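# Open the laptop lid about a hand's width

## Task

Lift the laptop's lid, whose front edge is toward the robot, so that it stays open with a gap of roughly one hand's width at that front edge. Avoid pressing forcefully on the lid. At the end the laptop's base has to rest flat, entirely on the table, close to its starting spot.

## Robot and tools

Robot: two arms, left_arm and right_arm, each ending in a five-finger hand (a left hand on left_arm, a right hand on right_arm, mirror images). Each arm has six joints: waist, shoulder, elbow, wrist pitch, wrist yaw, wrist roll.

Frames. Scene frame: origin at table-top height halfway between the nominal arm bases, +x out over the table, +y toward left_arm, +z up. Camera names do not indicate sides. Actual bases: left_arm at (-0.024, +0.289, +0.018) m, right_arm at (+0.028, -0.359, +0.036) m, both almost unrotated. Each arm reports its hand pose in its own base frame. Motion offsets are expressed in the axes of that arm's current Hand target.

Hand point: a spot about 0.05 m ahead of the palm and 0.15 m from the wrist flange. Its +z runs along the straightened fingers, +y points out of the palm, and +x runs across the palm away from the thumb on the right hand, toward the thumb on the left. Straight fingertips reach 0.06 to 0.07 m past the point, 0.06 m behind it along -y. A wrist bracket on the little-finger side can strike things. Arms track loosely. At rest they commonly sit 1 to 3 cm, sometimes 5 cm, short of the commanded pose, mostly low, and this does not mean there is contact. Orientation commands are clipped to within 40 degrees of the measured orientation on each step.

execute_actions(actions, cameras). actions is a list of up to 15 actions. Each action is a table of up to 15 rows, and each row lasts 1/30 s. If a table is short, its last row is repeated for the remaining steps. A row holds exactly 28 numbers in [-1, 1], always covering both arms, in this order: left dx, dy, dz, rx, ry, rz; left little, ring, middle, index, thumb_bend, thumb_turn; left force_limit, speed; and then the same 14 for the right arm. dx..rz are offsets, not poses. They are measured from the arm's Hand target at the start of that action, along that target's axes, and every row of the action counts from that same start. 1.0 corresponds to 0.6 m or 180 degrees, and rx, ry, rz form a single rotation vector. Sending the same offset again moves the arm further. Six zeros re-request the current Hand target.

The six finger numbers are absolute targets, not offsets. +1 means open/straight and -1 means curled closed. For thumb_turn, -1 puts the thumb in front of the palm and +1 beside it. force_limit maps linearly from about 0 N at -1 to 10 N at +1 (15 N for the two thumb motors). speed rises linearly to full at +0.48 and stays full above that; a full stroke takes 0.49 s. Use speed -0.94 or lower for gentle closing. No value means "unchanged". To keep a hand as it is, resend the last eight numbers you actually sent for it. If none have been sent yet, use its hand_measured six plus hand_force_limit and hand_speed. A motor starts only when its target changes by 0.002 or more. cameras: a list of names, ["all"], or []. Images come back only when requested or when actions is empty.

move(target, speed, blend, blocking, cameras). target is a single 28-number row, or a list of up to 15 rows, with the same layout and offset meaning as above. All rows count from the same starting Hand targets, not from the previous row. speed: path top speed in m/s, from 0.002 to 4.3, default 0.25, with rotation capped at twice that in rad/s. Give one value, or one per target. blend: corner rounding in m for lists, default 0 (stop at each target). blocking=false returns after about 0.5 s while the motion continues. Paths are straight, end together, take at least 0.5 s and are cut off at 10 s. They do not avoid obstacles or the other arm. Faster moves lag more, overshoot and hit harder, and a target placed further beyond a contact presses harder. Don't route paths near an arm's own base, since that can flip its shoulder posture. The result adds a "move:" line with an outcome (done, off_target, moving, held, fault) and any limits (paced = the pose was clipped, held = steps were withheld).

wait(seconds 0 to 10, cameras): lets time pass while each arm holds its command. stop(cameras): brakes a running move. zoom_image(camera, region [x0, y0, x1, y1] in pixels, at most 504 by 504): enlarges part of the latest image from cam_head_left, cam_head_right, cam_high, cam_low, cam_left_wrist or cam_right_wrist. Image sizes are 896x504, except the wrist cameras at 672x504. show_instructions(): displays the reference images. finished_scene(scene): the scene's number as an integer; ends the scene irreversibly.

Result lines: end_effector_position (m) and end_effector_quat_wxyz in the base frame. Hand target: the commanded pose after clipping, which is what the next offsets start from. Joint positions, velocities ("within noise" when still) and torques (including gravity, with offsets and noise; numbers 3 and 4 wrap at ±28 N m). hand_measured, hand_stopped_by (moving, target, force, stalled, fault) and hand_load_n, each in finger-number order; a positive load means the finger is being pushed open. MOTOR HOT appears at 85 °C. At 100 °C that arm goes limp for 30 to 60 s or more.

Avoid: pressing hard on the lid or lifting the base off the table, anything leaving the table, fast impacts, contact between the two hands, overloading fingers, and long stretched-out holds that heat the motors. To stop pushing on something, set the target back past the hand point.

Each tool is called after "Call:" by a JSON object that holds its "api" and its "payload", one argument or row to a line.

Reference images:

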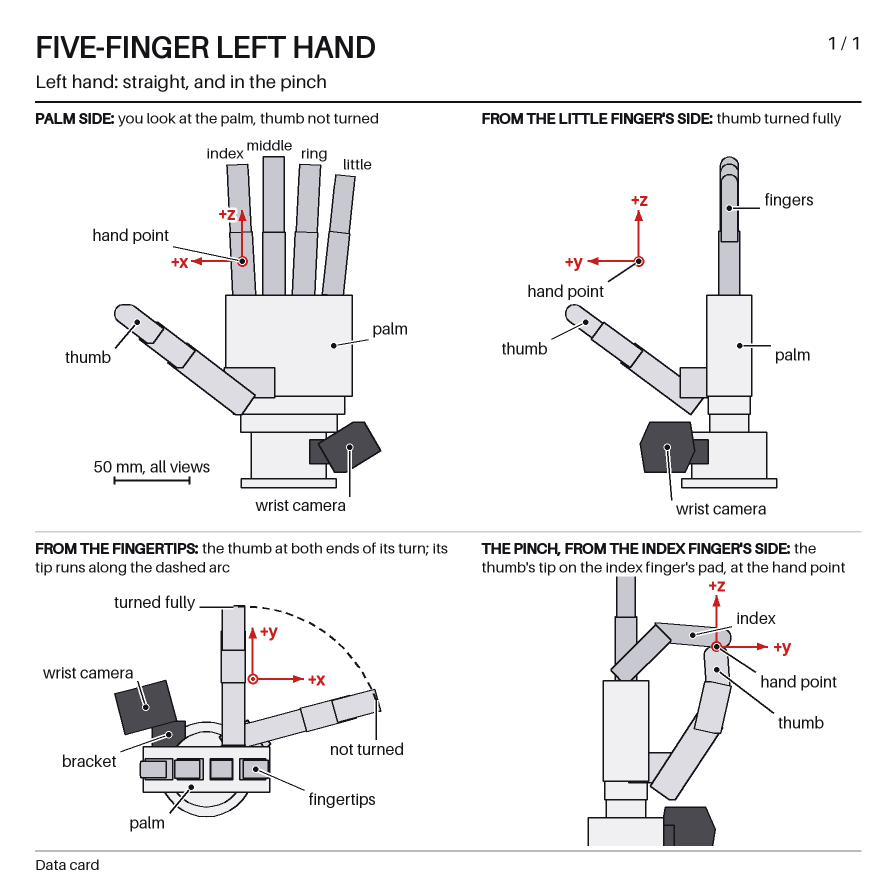

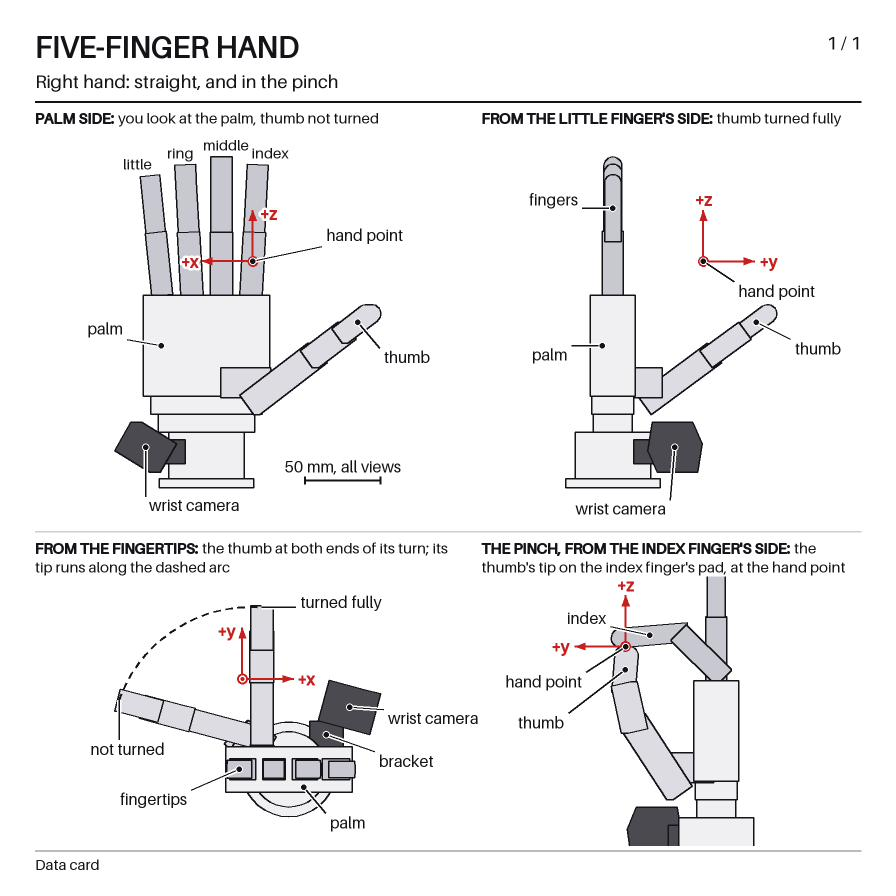

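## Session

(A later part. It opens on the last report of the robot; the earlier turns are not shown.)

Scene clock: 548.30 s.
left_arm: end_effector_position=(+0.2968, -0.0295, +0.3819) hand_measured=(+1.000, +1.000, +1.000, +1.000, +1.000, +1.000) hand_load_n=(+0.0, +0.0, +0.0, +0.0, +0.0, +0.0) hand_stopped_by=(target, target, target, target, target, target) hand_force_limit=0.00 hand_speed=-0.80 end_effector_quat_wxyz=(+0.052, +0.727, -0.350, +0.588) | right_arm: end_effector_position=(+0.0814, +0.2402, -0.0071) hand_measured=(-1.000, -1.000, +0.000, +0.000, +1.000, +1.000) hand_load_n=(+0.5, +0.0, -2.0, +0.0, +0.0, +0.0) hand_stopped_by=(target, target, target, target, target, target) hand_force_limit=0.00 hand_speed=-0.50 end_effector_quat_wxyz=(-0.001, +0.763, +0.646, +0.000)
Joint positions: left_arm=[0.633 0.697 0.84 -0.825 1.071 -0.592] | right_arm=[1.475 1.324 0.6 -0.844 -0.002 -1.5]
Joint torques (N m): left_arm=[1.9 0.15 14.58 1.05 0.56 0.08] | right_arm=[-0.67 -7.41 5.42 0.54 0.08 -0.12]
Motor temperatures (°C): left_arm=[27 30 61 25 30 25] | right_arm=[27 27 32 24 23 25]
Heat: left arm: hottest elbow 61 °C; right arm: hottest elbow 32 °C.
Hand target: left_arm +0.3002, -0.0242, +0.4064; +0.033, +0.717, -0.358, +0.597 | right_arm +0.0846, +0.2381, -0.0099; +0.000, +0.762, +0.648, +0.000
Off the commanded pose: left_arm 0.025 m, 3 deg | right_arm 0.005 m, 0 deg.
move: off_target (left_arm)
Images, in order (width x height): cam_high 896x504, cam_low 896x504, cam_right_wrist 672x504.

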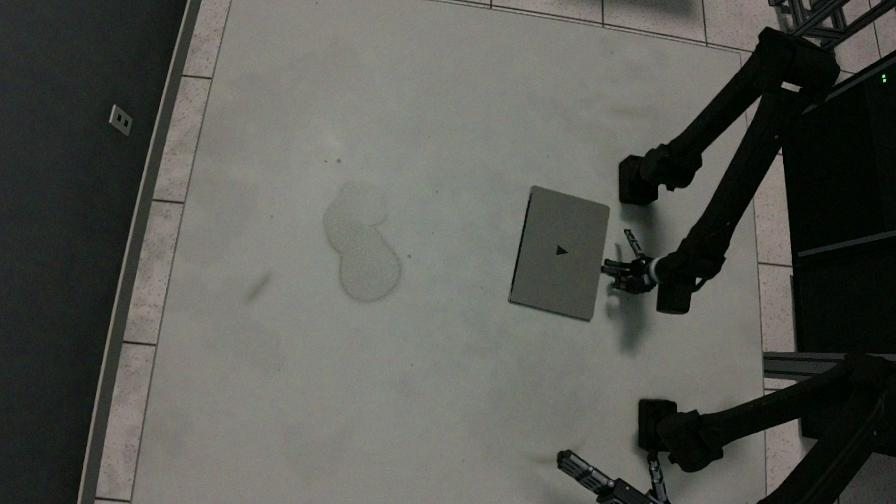

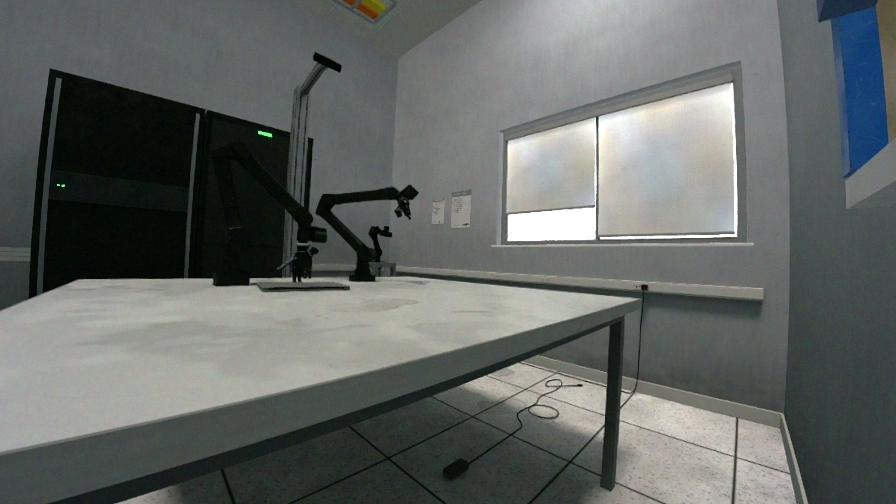

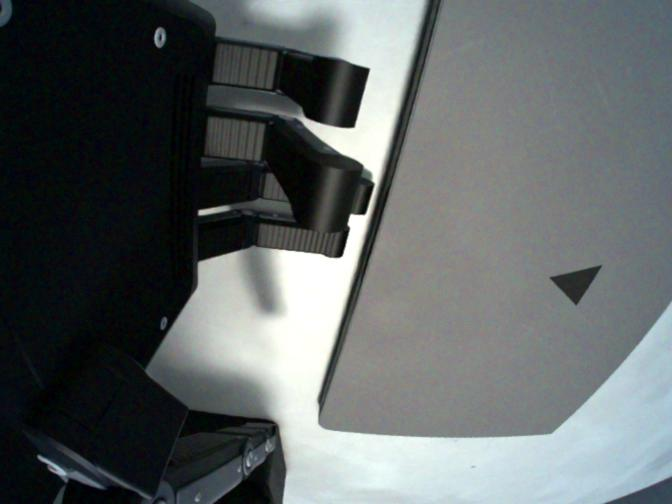

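Call:
{"api": "move", "payload": {
  "target": [0, 0, 0, 0, 0, 0, 1, 1, 1, 1, 1, 1, 0, -0.8, 0, 0.018, 0, 0, 0, 0, -1, -1, 0, 0, 1, 1, 0, -0.5],
  "speed": 0.03,
  "cameras": ["cam_high", "cam_low", "cam_right_wrist"]
}}

Call:
{"api": "zoom_image", "payload": {
  "camera": "cam_right_wrist",
  "region": [300, 130, 480, 265]
}}

Call:
{"api": "zoom_image", "payload": {
  "camera": "cam_high",
  "region": [570, 220, 670, 300]
}}

Scene clock: 572.17 s.
left_arm: end_effector_position=(+0.2968, -0.0295, +0.3819) hand_measured=(+1.000, +1.000, +1.000, +1.000, +1.000, +1.000) hand_load_n=(+0.0, +0.0, +0.0, +0.0, +0.0, +0.0) hand_stopped_by=(target, target, target, target, target, target) hand_force_limit=0.00 hand_speed=-0.80 end_effector_quat_wxyz=(+0.052, +0.727, -0.350, +0.588) | right_arm: end_effector_position=(+0.0874, +0.2396, -0.0075) hand_measured=(-1.000, -1.000, +0.000, +0.000, +1.000, +1.000) hand_load_n=(+0.0, +0.0, -5.0, +0.0, +0.0, +0.0) hand_stopped_by=(target, target, target, target, target, target) hand_force_limit=0.00 hand_speed=-0.50 end_effector_quat_wxyz=(-0.004, +0.763, +0.646, -0.002)
Joint positions: left_arm=[0.633 0.697 0.84 -0.825 1.071 -0.592] | right_arm=[1.449 1.324 0.6 -0.844 -0.008 -1.527]
Joint torques (N m): left_arm=[2.14 0.26 14.61 1.01 0.59 0.09] | right_arm=[-1.44 -7.59 5.42 0.55 0.42 -0.2]
Motor temperatures (°C): left_arm=[27 30 63 25 30 25] | right_arm=[27 27 32 24 23 25]
Heat: left arm: hottest elbow 63 °C; right arm: hottest elbow 32 °C.
Hand target: left_arm +0.3002, -0.0242, +0.4064; +0.033, +0.717, -0.358, +0.597 | right_arm +0.0953, +0.2364, -0.0099; +0.000, +0.762, +0.648, +0.000
Off the commanded pose: left_arm 0.025 m, 3 deg | right_arm 0.009 m, 1 deg.
move: off_target (left_arm)
Images, in order (width x height): cam_high 896x504, cam_low 896x504, cam_right_wrist 672x504.

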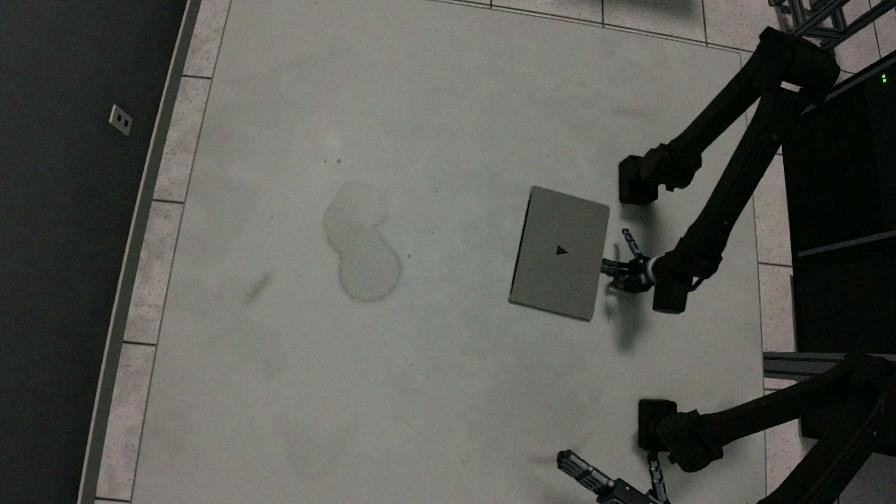

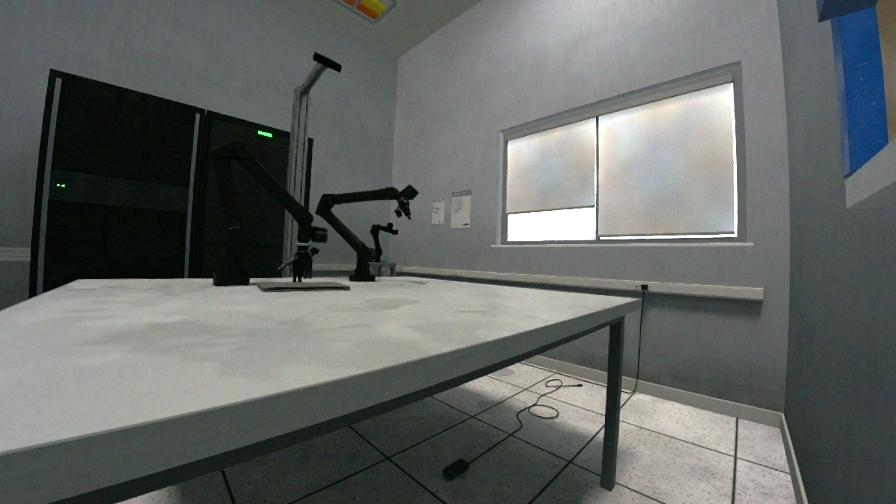

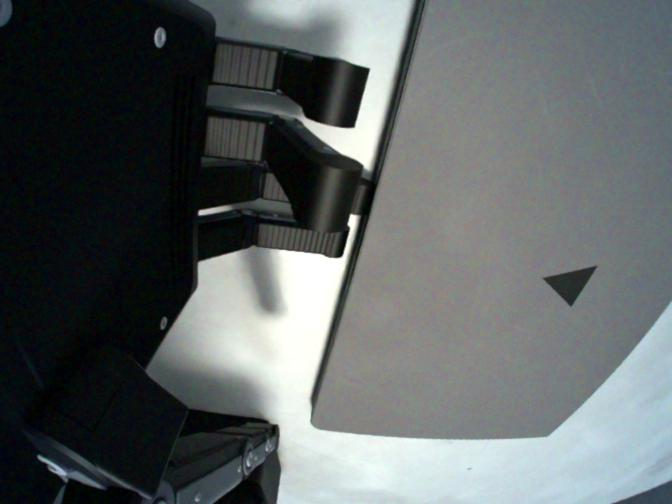

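Scaled by 2.800 from the camera's 672x504 image, which has a finer 960x720 frame.

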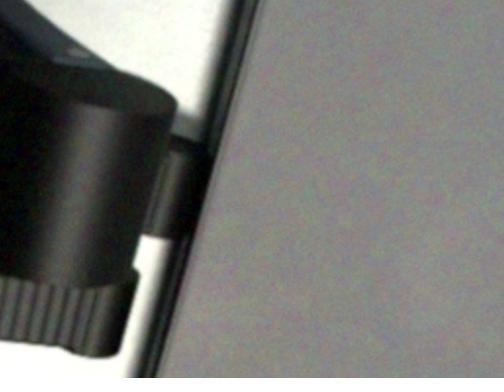

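Scaled by 5.040.

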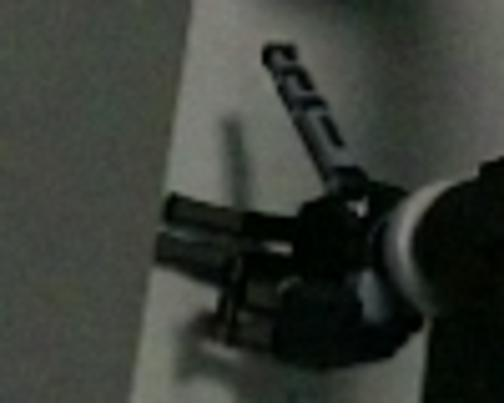

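Call:
{"api": "move", "payload": {
  "target": [0, 0, 0, 0, 0, 0, 1, 1, 1, 1, 1, 1, 0, -0.8, 0, 0, -0.025, 0, 0, 0, -1, -1, 0, 0, 1, 1, 0, -0.5],
  "speed": 0.03,
  "cameras": ["cam_high", "cam_low", "cam_right_wrist"]
}}

Call:
{"api": "zoom_image", "payload": {
  "camera": "cam_right_wrist",
  "region": [300, 130, 480, 265]
}}

Call:
{"api": "zoom_image", "payload": {
  "camera": "cam_low",
  "region": [250, 240, 350, 300]
}}

Scene clock: 586.77 s.
left_arm: end_effector_position=(+0.2968, -0.0295, +0.3819) hand_measured=(+1.000, +1.000, +1.000, +1.000, +1.000, +1.000) hand_load_n=(+0.0, +0.0, -0.5, +0.0, +0.0, +0.0) hand_stopped_by=(target, target, target, target, target, target) hand_force_limit=0.00 hand_speed=-0.80 end_effector_quat_wxyz=(+0.052, +0.727, -0.350, +0.588) | right_arm: end_effector_position=(+0.0875, +0.2341, -0.0013) hand_measured=(-1.000, -1.000, +0.000, +0.000, +1.000, +1.000) hand_load_n=(+0.5, +0.0, +2.5, +0.0, +0.0, +0.0) hand_stopped_by=(target, target, target, target, target, target) hand_force_limit=0.00 hand_speed=-0.50 end_effector_quat_wxyz=(-0.001, +0.759, +0.651, -0.007)
Joint positions: left_arm=[0.633 0.697 0.84 -0.825 1.071 -0.592] | right_arm=[1.445 1.301 0.6 -0.879 -0.011 -1.544]
Joint torques (N m): left_arm=[1.9 -0.62 14.69 1.03 0.59 0.08] | right_arm=[-1.08 -8.35 7.01 -0.34 0.53 -0.06]
Motor temperatures (°C): left_arm=[27 30 64 25 30 25] | right_arm=[27 27 32 24 23 25]
Heat: left arm: hottest elbow 64 °C; right arm: hottest elbow 32 °C.
Hand target: left_arm +0.3002, -0.0242, +0.4064; +0.033, +0.717, -0.358, +0.597 | right_arm +0.0953, +0.2364, +0.0051; +0.000, +0.762, +0.648, +0.000
Off the commanded pose: left_arm 0.025 m, 3 deg | right_arm 0.010 m, 1 deg.
move: off_target (left_arm)
Images, in order (width x height): cam_high 896x504, cam_low 896x504, cam_right_wrist 672x504.

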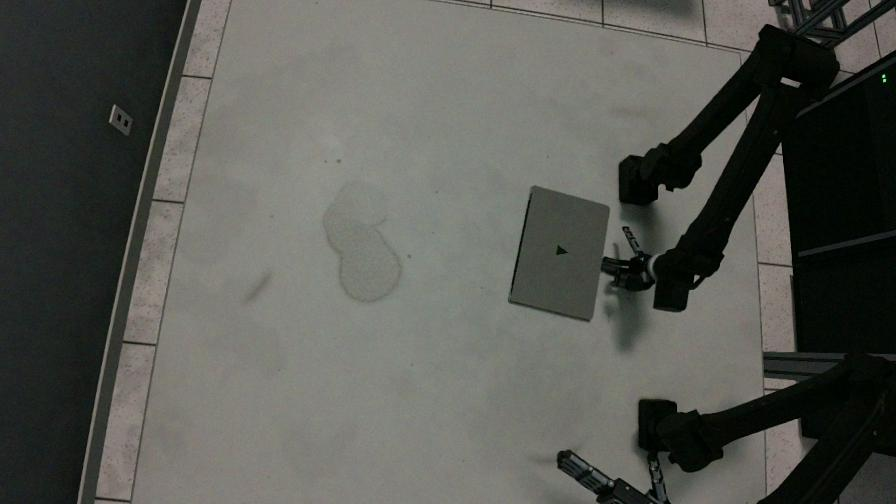

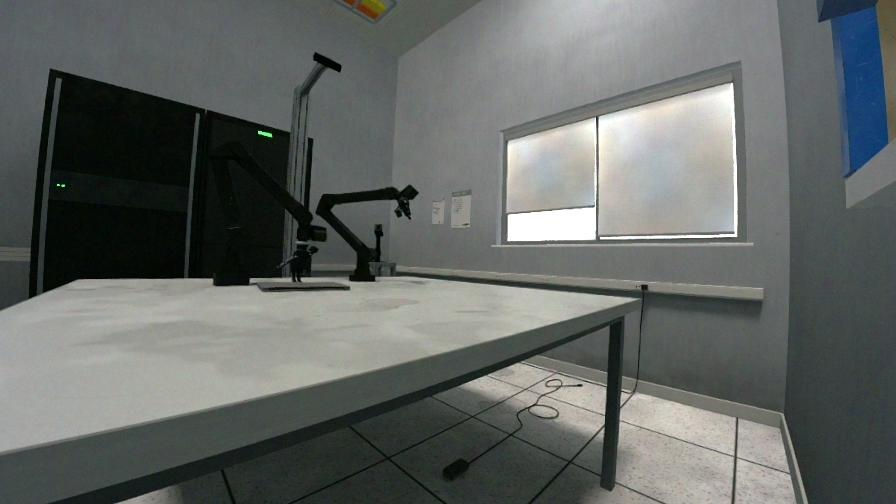

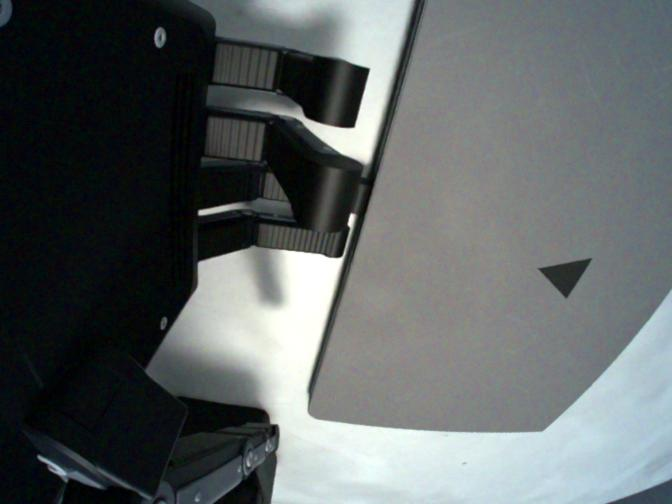

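Scaled by 2.800 from the camera's 672x504 image, which has a finer 960x720 frame.

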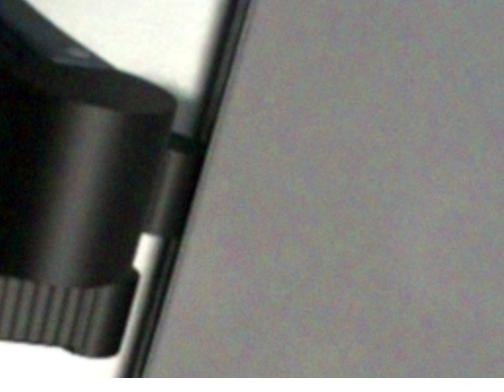

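Scaled by 5.040.

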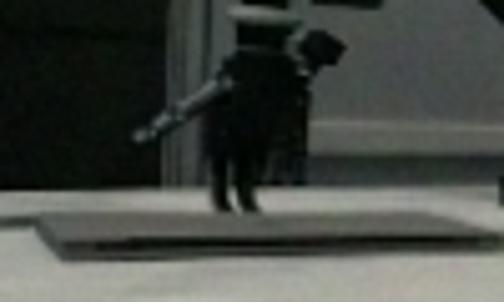

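Call:
{"api": "move", "payload": {
  "target": [0, 0, 0, 0, 0, 0, 1, 1, 1, 1, 1, 1, 0, -0.8, 0, 0, -0.02, 0, 0, 0, -1, -1, 0, 0, 1, 1, 0, -0.5],
  "speed": 0.03,
  "cameras": ["cam_high", "cam_low", "cam_right_wrist"]
}}

Call:
{"api": "zoom_image", "payload": {
  "camera": "cam_right_wrist",
  "region": [300, 130, 480, 265]
}}

Call:
{"api": "zoom_image", "payload": {
  "camera": "cam_low",
  "region": [250, 240, 350, 300]
}}

Scene clock: 598.37 s.
left_arm: end_effector_position=(+0.2968, -0.0295, +0.3819) hand_measured=(+1.000, +1.000, +1.000, +1.000, +1.000, +1.000) hand_load_n=(+0.0, +0.0, +0.0, +0.0, -0.5, +0.0) hand_stopped_by=(target, target, target, target, target, target) hand_force_limit=0.00 hand_speed=-0.80 end_effector_quat_wxyz=(+0.052, +0.727, -0.350, +0.588) | right_arm: end_effector_position=(+0.0877, +0.2255, +0.0072) hand_measured=(-1.000, -1.000, +0.000, +0.000, +1.000, +1.000) hand_load_n=(+0.0, +0.0, -0.5, +0.0, +0.0, +0.0) hand_stopped_by=(target, target, target, target, target, target) hand_force_limit=0.00 hand_speed=-0.50 end_effector_quat_wxyz=(+0.005, +0.759, +0.651, -0.012)
Joint positions: left_arm=[0.633 0.697 0.84 -0.825 1.071 -0.592] | right_arm=[1.443 1.271 0.6 -0.925 -0.008 -1.546]
Joint torques (N m): left_arm=[2.08 -0.32 14.63 1.13 0.58 0.11] | right_arm=[-1.03 -7.94 8.5 -0.2 0.43 -0.02]
Motor temperatures (°C): left_arm=[27 30 64 25 30 25] | right_arm=[27 28 33 24 23 25]
Heat: left arm: hottest elbow 64 °C; right arm: hottest elbow 33 °C.
Hand target: left_arm +0.3002, -0.0242, +0.4064; +0.033, +0.717, -0.358, +0.597 | right_arm +0.0954, +0.2364, +0.0171; +0.000, +0.762, +0.648, +0.000
Off the commanded pose: left_arm 0.025 m, 3 deg | right_arm 0.017 m, 2 deg.
move: off_target (left_arm, right_arm)
Images, in order (width x height): cam_high 896x504, cam_low 896x504, cam_right_wrist 672x504.

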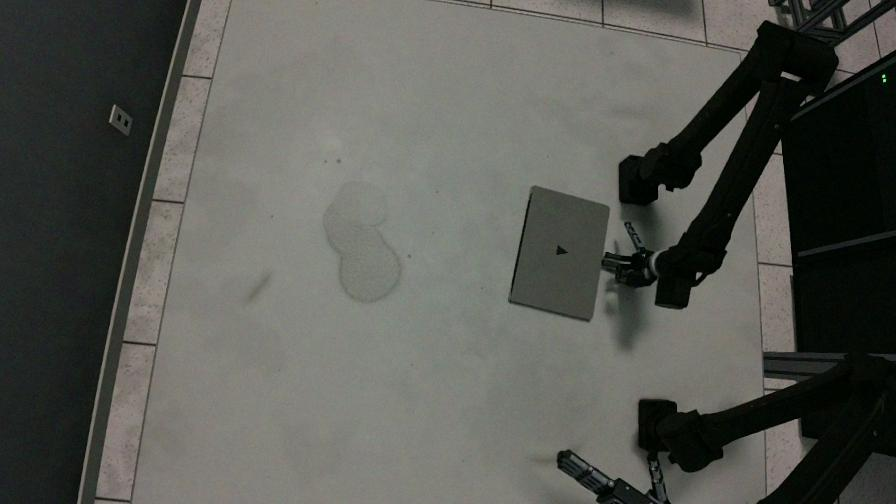

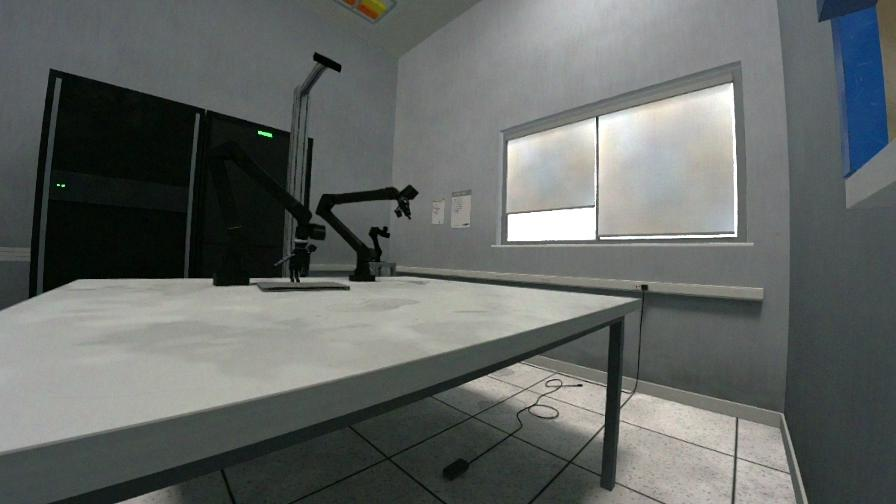

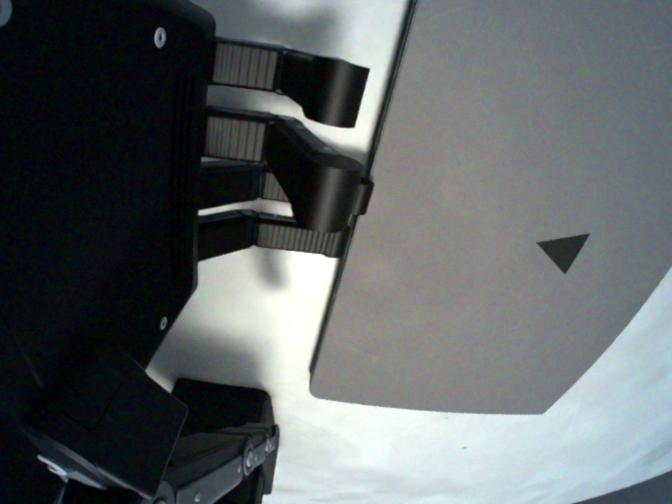

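Scaled by 2.800 from the camera's 672x504 image, which has a finer 960x720 frame.

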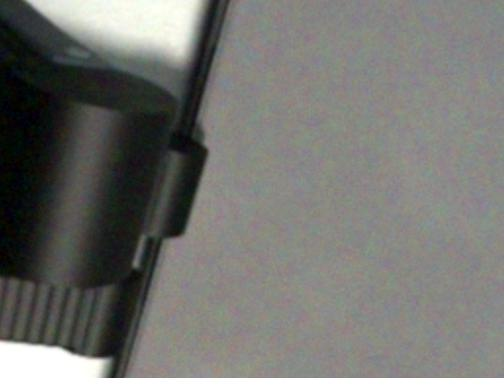

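Scaled by 5.040.

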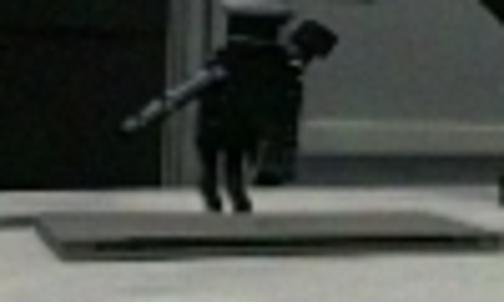

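Call:
{"api": "move", "payload": {
  "target": [
    [0, 0, 0, 0, 0, 0, 1, 1, 1, 1, 1, 1, 0, -0.8, 0, -0.034, -0.055, 0, 0, -0.044, -1, -1, 0, 0, 1, 1, 0, -0.5],
    [0, 0, 0, 0, 0, 0, 1, 1, 1, 1, 1, 1, 0, -0.8, 0, -0.034, 0.038, 0, 0, -0.044, -1, -1, 0, 0, 1, 1, 0, -0.5]
  ],
  "speed": [0.08, 0.06],
  "blend": [0.0, 0],
  "cameras": ["cam_high", "cam_low", "cam_right_wrist"]
}}

Call:
{"api": "zoom_image", "payload": {
  "camera": "cam_right_wrist",
  "region": [300, 130, 480, 265]
}}

Call:
{"api": "zoom_image", "payload": {
  "camera": "cam_right_wrist",
  "region": [370, 160, 440, 260]
}}

Scene clock: 706.73 s.
left_arm: end_effector_position=(+0.2968, -0.0295, +0.3819) hand_measured=(+1.000, +1.000, +1.000, +1.000, +1.000, +1.000) hand_load_n=(+0.0, -0.5, +0.0, +0.0, -0.5, +0.0) hand_stopped_by=(target, target, target, target, target, target) hand_force_limit=0.00 hand_speed=-0.80 end_effector_quat_wxyz=(+0.052, +0.727, -0.350, +0.588) | right_arm: end_effector_position=(+0.0767, +0.2382, -0.0034) hand_measured=(-1.000, -1.000, +0.000, +0.000, +1.000, +1.000) hand_load_n=(+0.0, +0.0, +0.0, +0.0, +0.0, +0.0) hand_stopped_by=(target, target, target, target, target, target) hand_force_limit=0.00 hand_speed=-0.50 end_effector_quat_wxyz=(+0.000, +0.722, +0.691, +0.000)
Joint positions: left_arm=[0.633 0.697 0.84 -0.825 1.071 -0.592] | right_arm=[1.506 1.289 0.582 -0.863 -0.001 -1.592]
Joint torques (N m): left_arm=[2.02 -0.26 14.65 1.01 0.58 0.07] | right_arm=[0.85 -6.24 5.87 0.55 0.07 -0.07]
Motor temperatures (°C): left_arm=[27 30 66 25 30 25] | right_arm=[27 27 37 24 24 25]
Heat: left arm: hottest elbow 66 °C; right arm: hottest elbow 37 °C.
Hand target: left_arm +0.3002, -0.0242, +0.4064; +0.033, +0.717, -0.358, +0.597 | right_arm +0.0752, +0.2396, -0.0057; +0.000, +0.715, +0.699, +0.000
Off the commanded pose: left_arm 0.025 m, 3 deg | right_arm 0.003 m, 1 deg.
move: off_target (left_arm)
Images, in order (width x height): cam_high 896x504, cam_low 896x504, cam_right_wrist 672x504.

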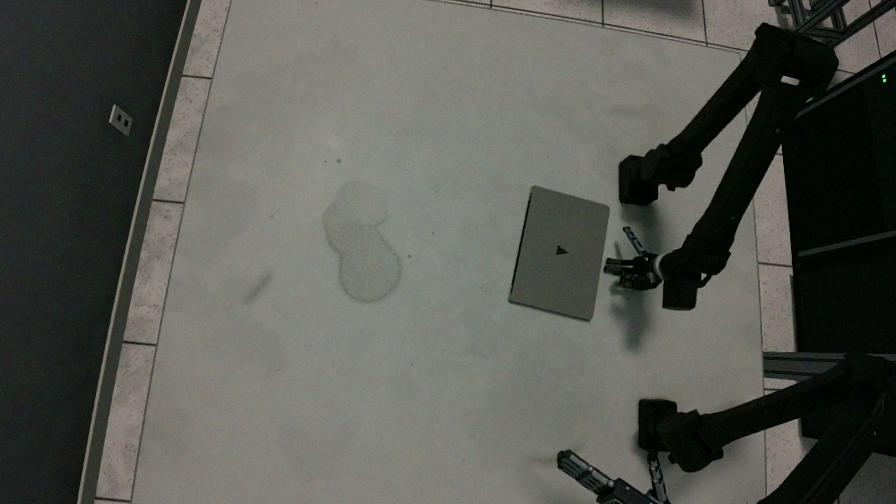

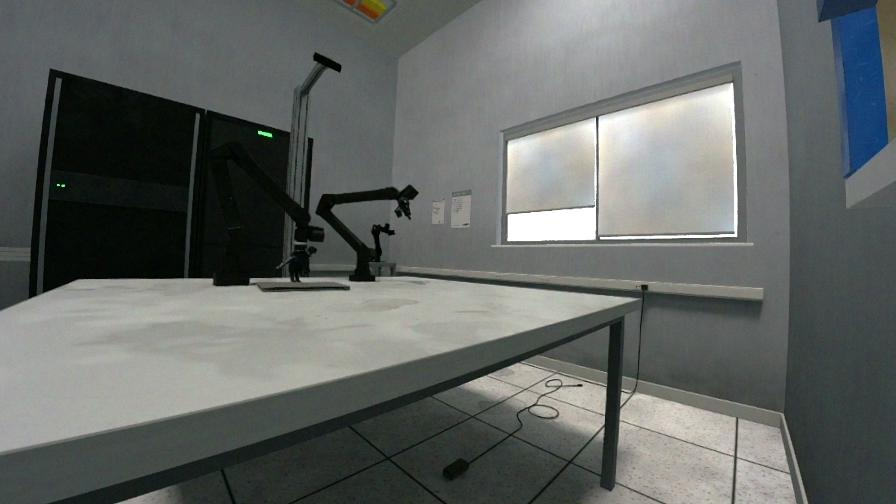

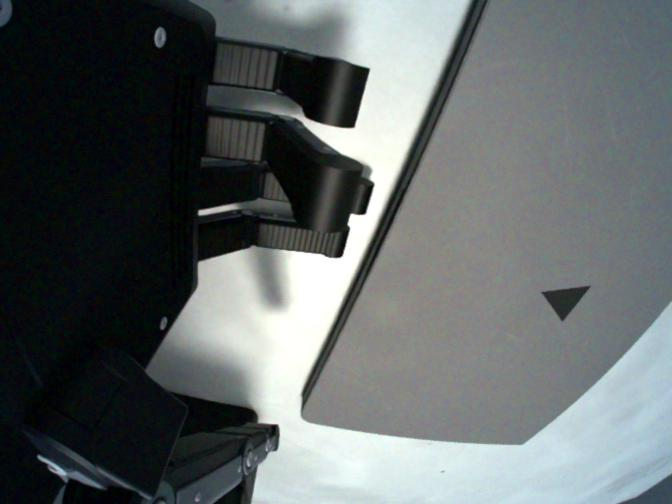

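Scaled by 2.800 from the camera's 672x504 image, which has a finer 960x720 frame.

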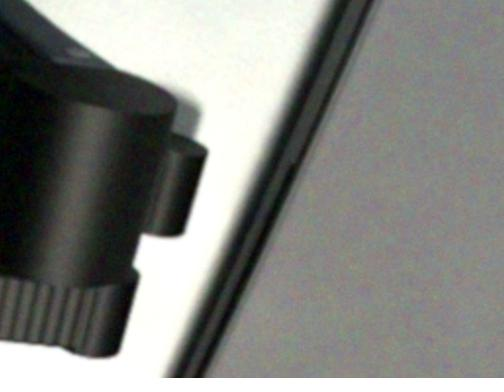

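Scaled by 5.040 from the camera's 672x504 image, which has a finer 960x720 frame.

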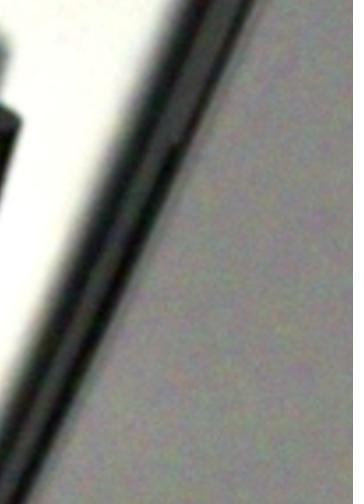

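Call:
{"api": "move", "payload": {
  "target": [0, 0, 0, 0, 0, 0, 1, 1, 1, 1, 1, 1, 0, -0.8, -0.002, 0.035, 0.004, 0, 0, 0, -1, -1, 0, 0, 1, 1, 0, -0.5],
  "speed": 0.03,
  "cameras": ["cam_right_wrist"]
}}

Call:
{"api": "zoom_image", "payload": {
  "camera": "cam_right_wrist",
  "region": [330, 150, 430, 265]
}}

Scene clock: 735.43 s.
left_arm: end_effector_position=(+0.2968, -0.0295, +0.3819) hand_measured=(+1.000, +1.000, +1.000, +1.000, +1.000, +1.000) hand_load_n=(+0.0, +0.0, +0.0, +0.0, +0.0, +0.0) hand_stopped_by=(target, target, target, target, target, target) hand_force_limit=0.00 hand_speed=-0.80 end_effector_quat_wxyz=(+0.052, +0.727, -0.350, +0.588) | right_arm: end_effector_position=(+0.0900, +0.2398, -0.0043) hand_measured=(-1.000, -1.000, +0.000, +0.000, +1.000, +1.000) hand_load_n=(+0.0, +0.0, +0.5, +0.0, +0.0, +0.0) hand_stopped_by=(target, target, target, target, target, target) hand_force_limit=0.00 hand_speed=-0.50 end_effector_quat_wxyz=(-0.005, +0.716, +0.698, +0.000)
Joint positions: left_arm=[0.633 0.697 0.84 -0.825 1.071 -0.592] | right_arm=[1.455 1.291 0.582 -0.856 -0.007 -1.661]
Joint torques (N m): left_arm=[2.08 -0.21 14.61 0.95 0.55 0.06] | right_arm=[-1.26 -6.36 5.74 0.54 0.37 -0.12]
Motor temperatures (°C): left_arm=[27 30 67 25 30 25] | right_arm=[27 27 34 24 23 25]
Heat: left arm: hottest elbow 67 °C; right arm: hottest elbow 34 °C.
Hand target: left_arm +0.3002, -0.0242, +0.4064; +0.033, +0.717, -0.358, +0.597 | right_arm +0.0962, +0.2378, -0.0081; +0.000, +0.715, +0.699, +0.000
Off the commanded pose: left_arm 0.025 m, 3 deg | right_arm 0.007 m, 1 deg.
move: off_target (left_arm)
Images, in order (width x height): cam_right_wrist 672x504.

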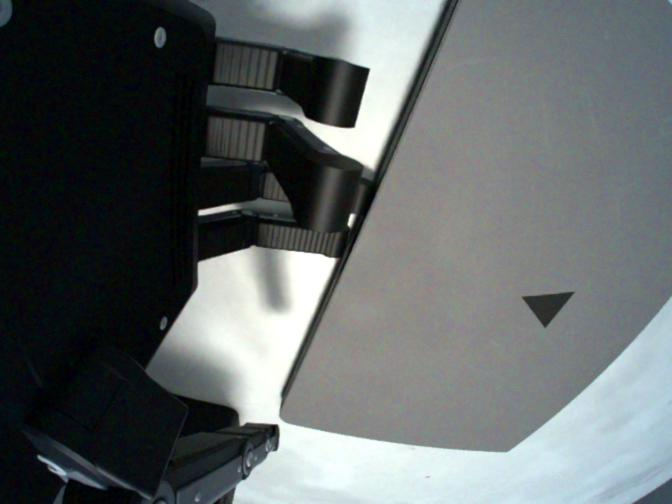

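Scaled by 4.383 from the camera's 672x504 image, which has a finer 960x720 frame.

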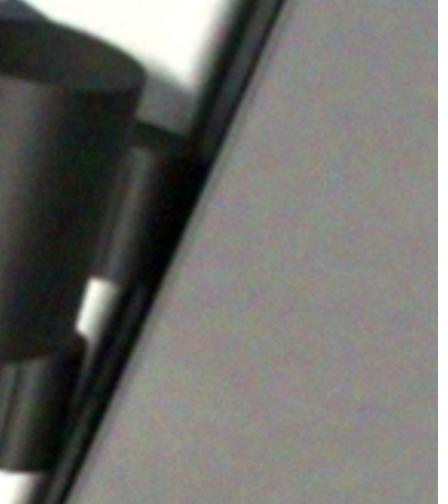

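Call:
{"api": "move", "payload": {
  "target": [0, 0, 0, -0.132, -0.306, 0, 1, 1, 1, 1, 1, 1, 0, -0.8, 0, 0.006, -0.013, 0, 0, 0, -1, -1, -0.3, -0.3, 1, 1, 0.3, -0.85],
  "speed": 0.03,
  "cameras": ["cam_right_wrist", "cam_low", "cam_high"]
}}

Call:
{"api": "zoom_image", "payload": {
  "camera": "cam_right_wrist",
  "region": [300, 130, 430, 265]
}}

Call:
{"api": "zoom_image", "payload": {
  "camera": "cam_low",
  "region": [250, 240, 350, 300]
}}

Scene clock: 775.30 s.
left_arm: end_effector_position=(+0.2944, -0.0240, +0.3856) hand_measured=(+1.000, +1.000, +1.000, +1.000, +1.000, +1.000) hand_load_n=(+0.0, +0.0, +0.0, +0.0, +0.0, +0.0) hand_stopped_by=(target, target, target, target, target, target) hand_force_limit=0.00 hand_speed=-0.80 end_effector_quat_wxyz=(+0.033, +0.851, -0.412, +0.324) | right_arm: end_effector_position=(+0.0946, +0.2377, -0.0055) hand_measured=(-1.000, -1.000, -0.300, -0.300, +1.000, +1.000) hand_load_n=(+0.5, +0.0, +0.5, +0.0, +0.0, +0.0) hand_stopped_by=(target, target, target, target, target, target) hand_force_limit=0.30 hand_speed=-0.85 end_effector_quat_wxyz=(-0.001, +0.716, +0.699, +0.000)
Joint positions: left_arm=[0.422 0.938 1.272 -1.49 0.535 -0.363] | right_arm=[1.442 1.295 0.579 -0.855 -0.002 -1.676]
Joint torques (N m): left_arm=[-0.03 -1.9 13.85 0.54 0.21 0.03] | right_arm=[-0.73 -7.3 6.45 -0.03 0.12 -0.09]
Motor temperatures (°C): left_arm=[27 30 68 25 29 25] | right_arm=[27 27 33 24 24 25]
Heat: left arm: hottest elbow 68 °C; right arm: hottest elbow 33 °C.
Hand target: left_arm +0.2998, -0.0245, +0.4060; +0.018, +0.843, -0.421, +0.335 (not the last commanded pose) | right_arm +0.0981, +0.2378, -0.0036; +0.000, +0.715, +0.699, +0.000 (not the last commanded pose)
Off the commanded pose: left_arm 0.022 m, 25 deg | right_arm 0.007 m, 0 deg.
move: off_target (left_arm; path cut at 10 s)
Images, in order (width x height): cam_high 896x504, cam_low 896x504, cam_right_wrist 672x504.

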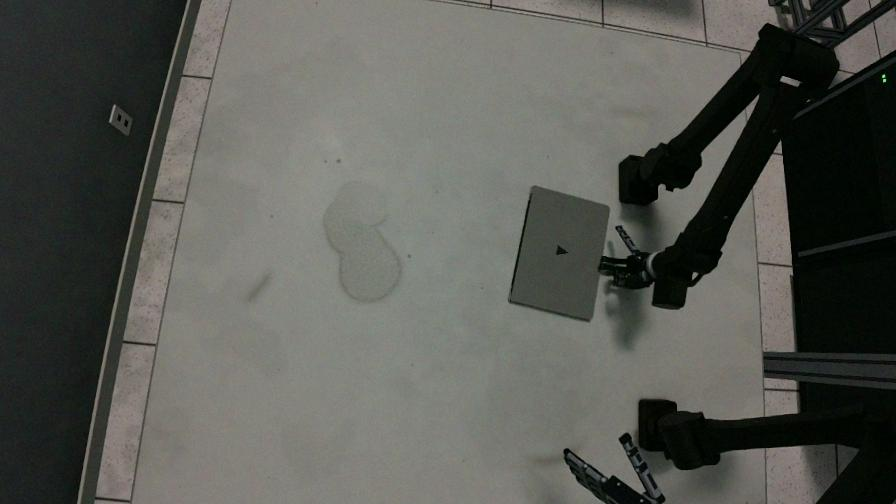

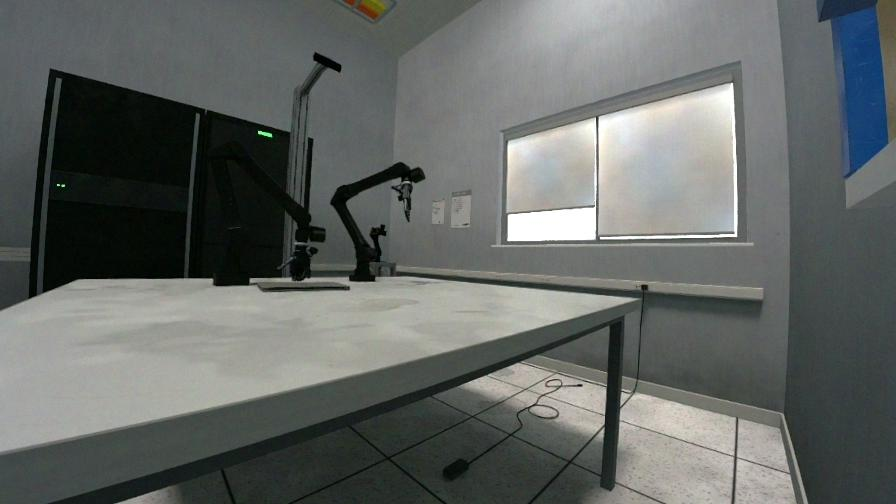

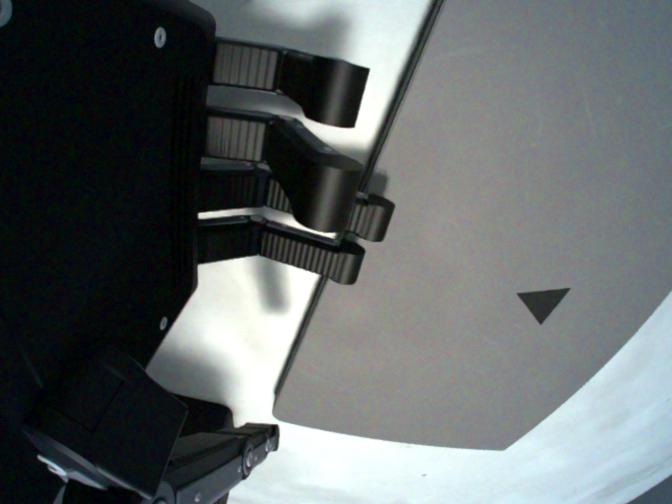

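Scaled by 3.733 from the camera's 672x504 image, which has a finer 960x720 frame.

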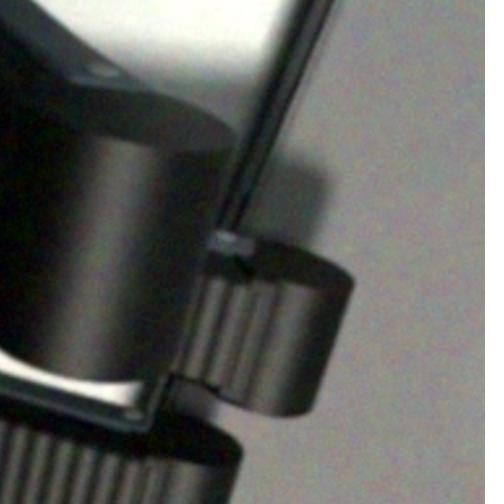

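Scaled by 5.040.

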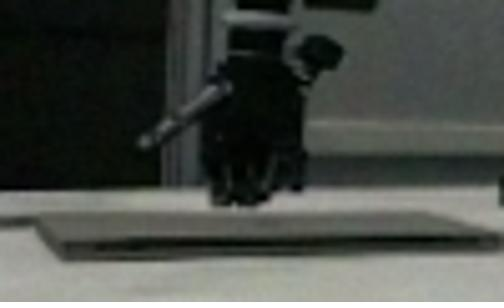

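Call:
{"api": "move", "payload": {
  "target": [
    [-0.019, 0.008, 0.026, 0, 0, 0, 1, 1, 1, 1, 1, 1, 0, -0.8, 0, -0.038, 0, 0, 0, 0, -1, -1, -0.3, -0.3, 1, 1, 0.3, -0.85],
    [-0.019, 0.008, 0.026, 0, 0, 0, 1, 1, 1, 1, 1, 1, 0, -0.8, 0, -0.038, -0.05, 0, 0, 0, -1, -1, 0, 0, 1, 1, 0.3, -0.5],
    [-0.019, 0.008, 0.026, 0, 0, 0, 1, 1, 1, 1, 1, 1, 0, -0.8, 0.001, -0.038, 0.003, 0, 0, 0, -1, -1, 0, 0, 1, 1, 0.3, -0.5]
  ],
  "speed": 0.08,
  "cameras": ["cam_right_wrist", "cam_high"]
}}

Call:
{"api": "zoom_image", "payload": {
  "camera": "cam_right_wrist",
  "region": [330, 130, 450, 265]
}}

Scene clock: 923.73 s.
left_arm: end_effector_position=(+0.2998, -0.0218, +0.3868) hand_measured=(+1.000, +1.000, +1.000, +1.000, +1.000, +1.000) hand_load_n=(+0.0, +0.0, +0.0, +0.0, +0.0, +0.0) hand_stopped_by=(target, target, target, target, target, target) hand_force_limit=0.00 hand_speed=-0.80 end_effector_quat_wxyz=(+0.023, +0.847, -0.414, +0.332) | right_arm: end_effector_position=(+0.0772, +0.2382, -0.0036) hand_measured=(-1.000, -1.000, +0.000, +0.000, +1.000, +1.000) hand_load_n=(+0.0, +0.0, +0.0, +0.0, +0.0, +0.0) hand_stopped_by=(target, target, target, target, target, target) hand_force_limit=0.30 hand_speed=-0.50 end_effector_quat_wxyz=(+0.000, +0.713, +0.701, -0.001)
Joint positions: left_arm=[0.421 0.938 1.272 -1.463 0.533 -0.363] | right_arm=[1.506 1.287 0.579 -0.864 -0.001 -1.617]
Joint torques (N m): left_arm=[-0.26 -2.73 8.61 1.5 0.2 0.02] | right_arm=[0.73 -6.53 6.11 0.57 0.08 0.16]
Motor temperatures (°C): left_arm=[27 30 66 25 28 25] | right_arm=[26 27 34 24 23 25]
Heat: left arm: hottest elbow 66 °C; right arm: hottest elbow 34 °C.
Hand target: left_arm +0.3001, -0.0245, +0.3861; +0.018, +0.843, -0.421, +0.335 | right_arm +0.0753, +0.2389, -0.0054; +0.000, +0.715, +0.699, +0.000
Off the commanded pose: left_arm 0.003 m, 1 deg | right_arm 0.003 m, 0 deg.
move: done; target 2's new numbers were sent with right_arm's hand 0.024 m and 2 deg from that target
Images, in order (width x height): cam_high 896x504, cam_right_wrist 672x504.

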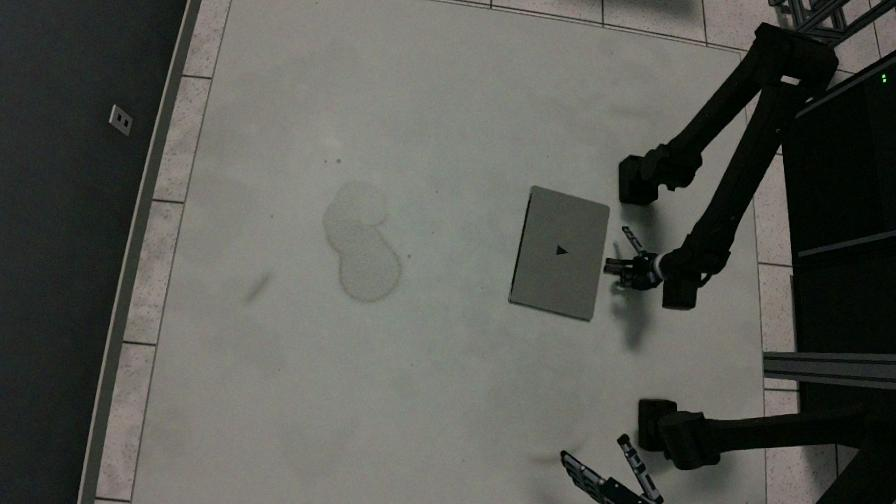

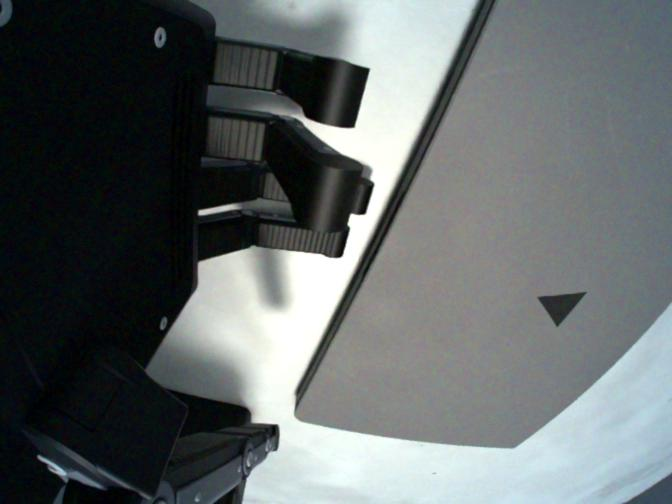

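Scaled by 3.733 from the camera's 672x504 image, which has a finer 960x720 frame.

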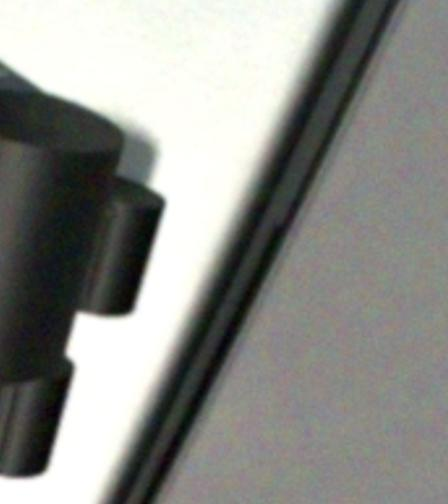

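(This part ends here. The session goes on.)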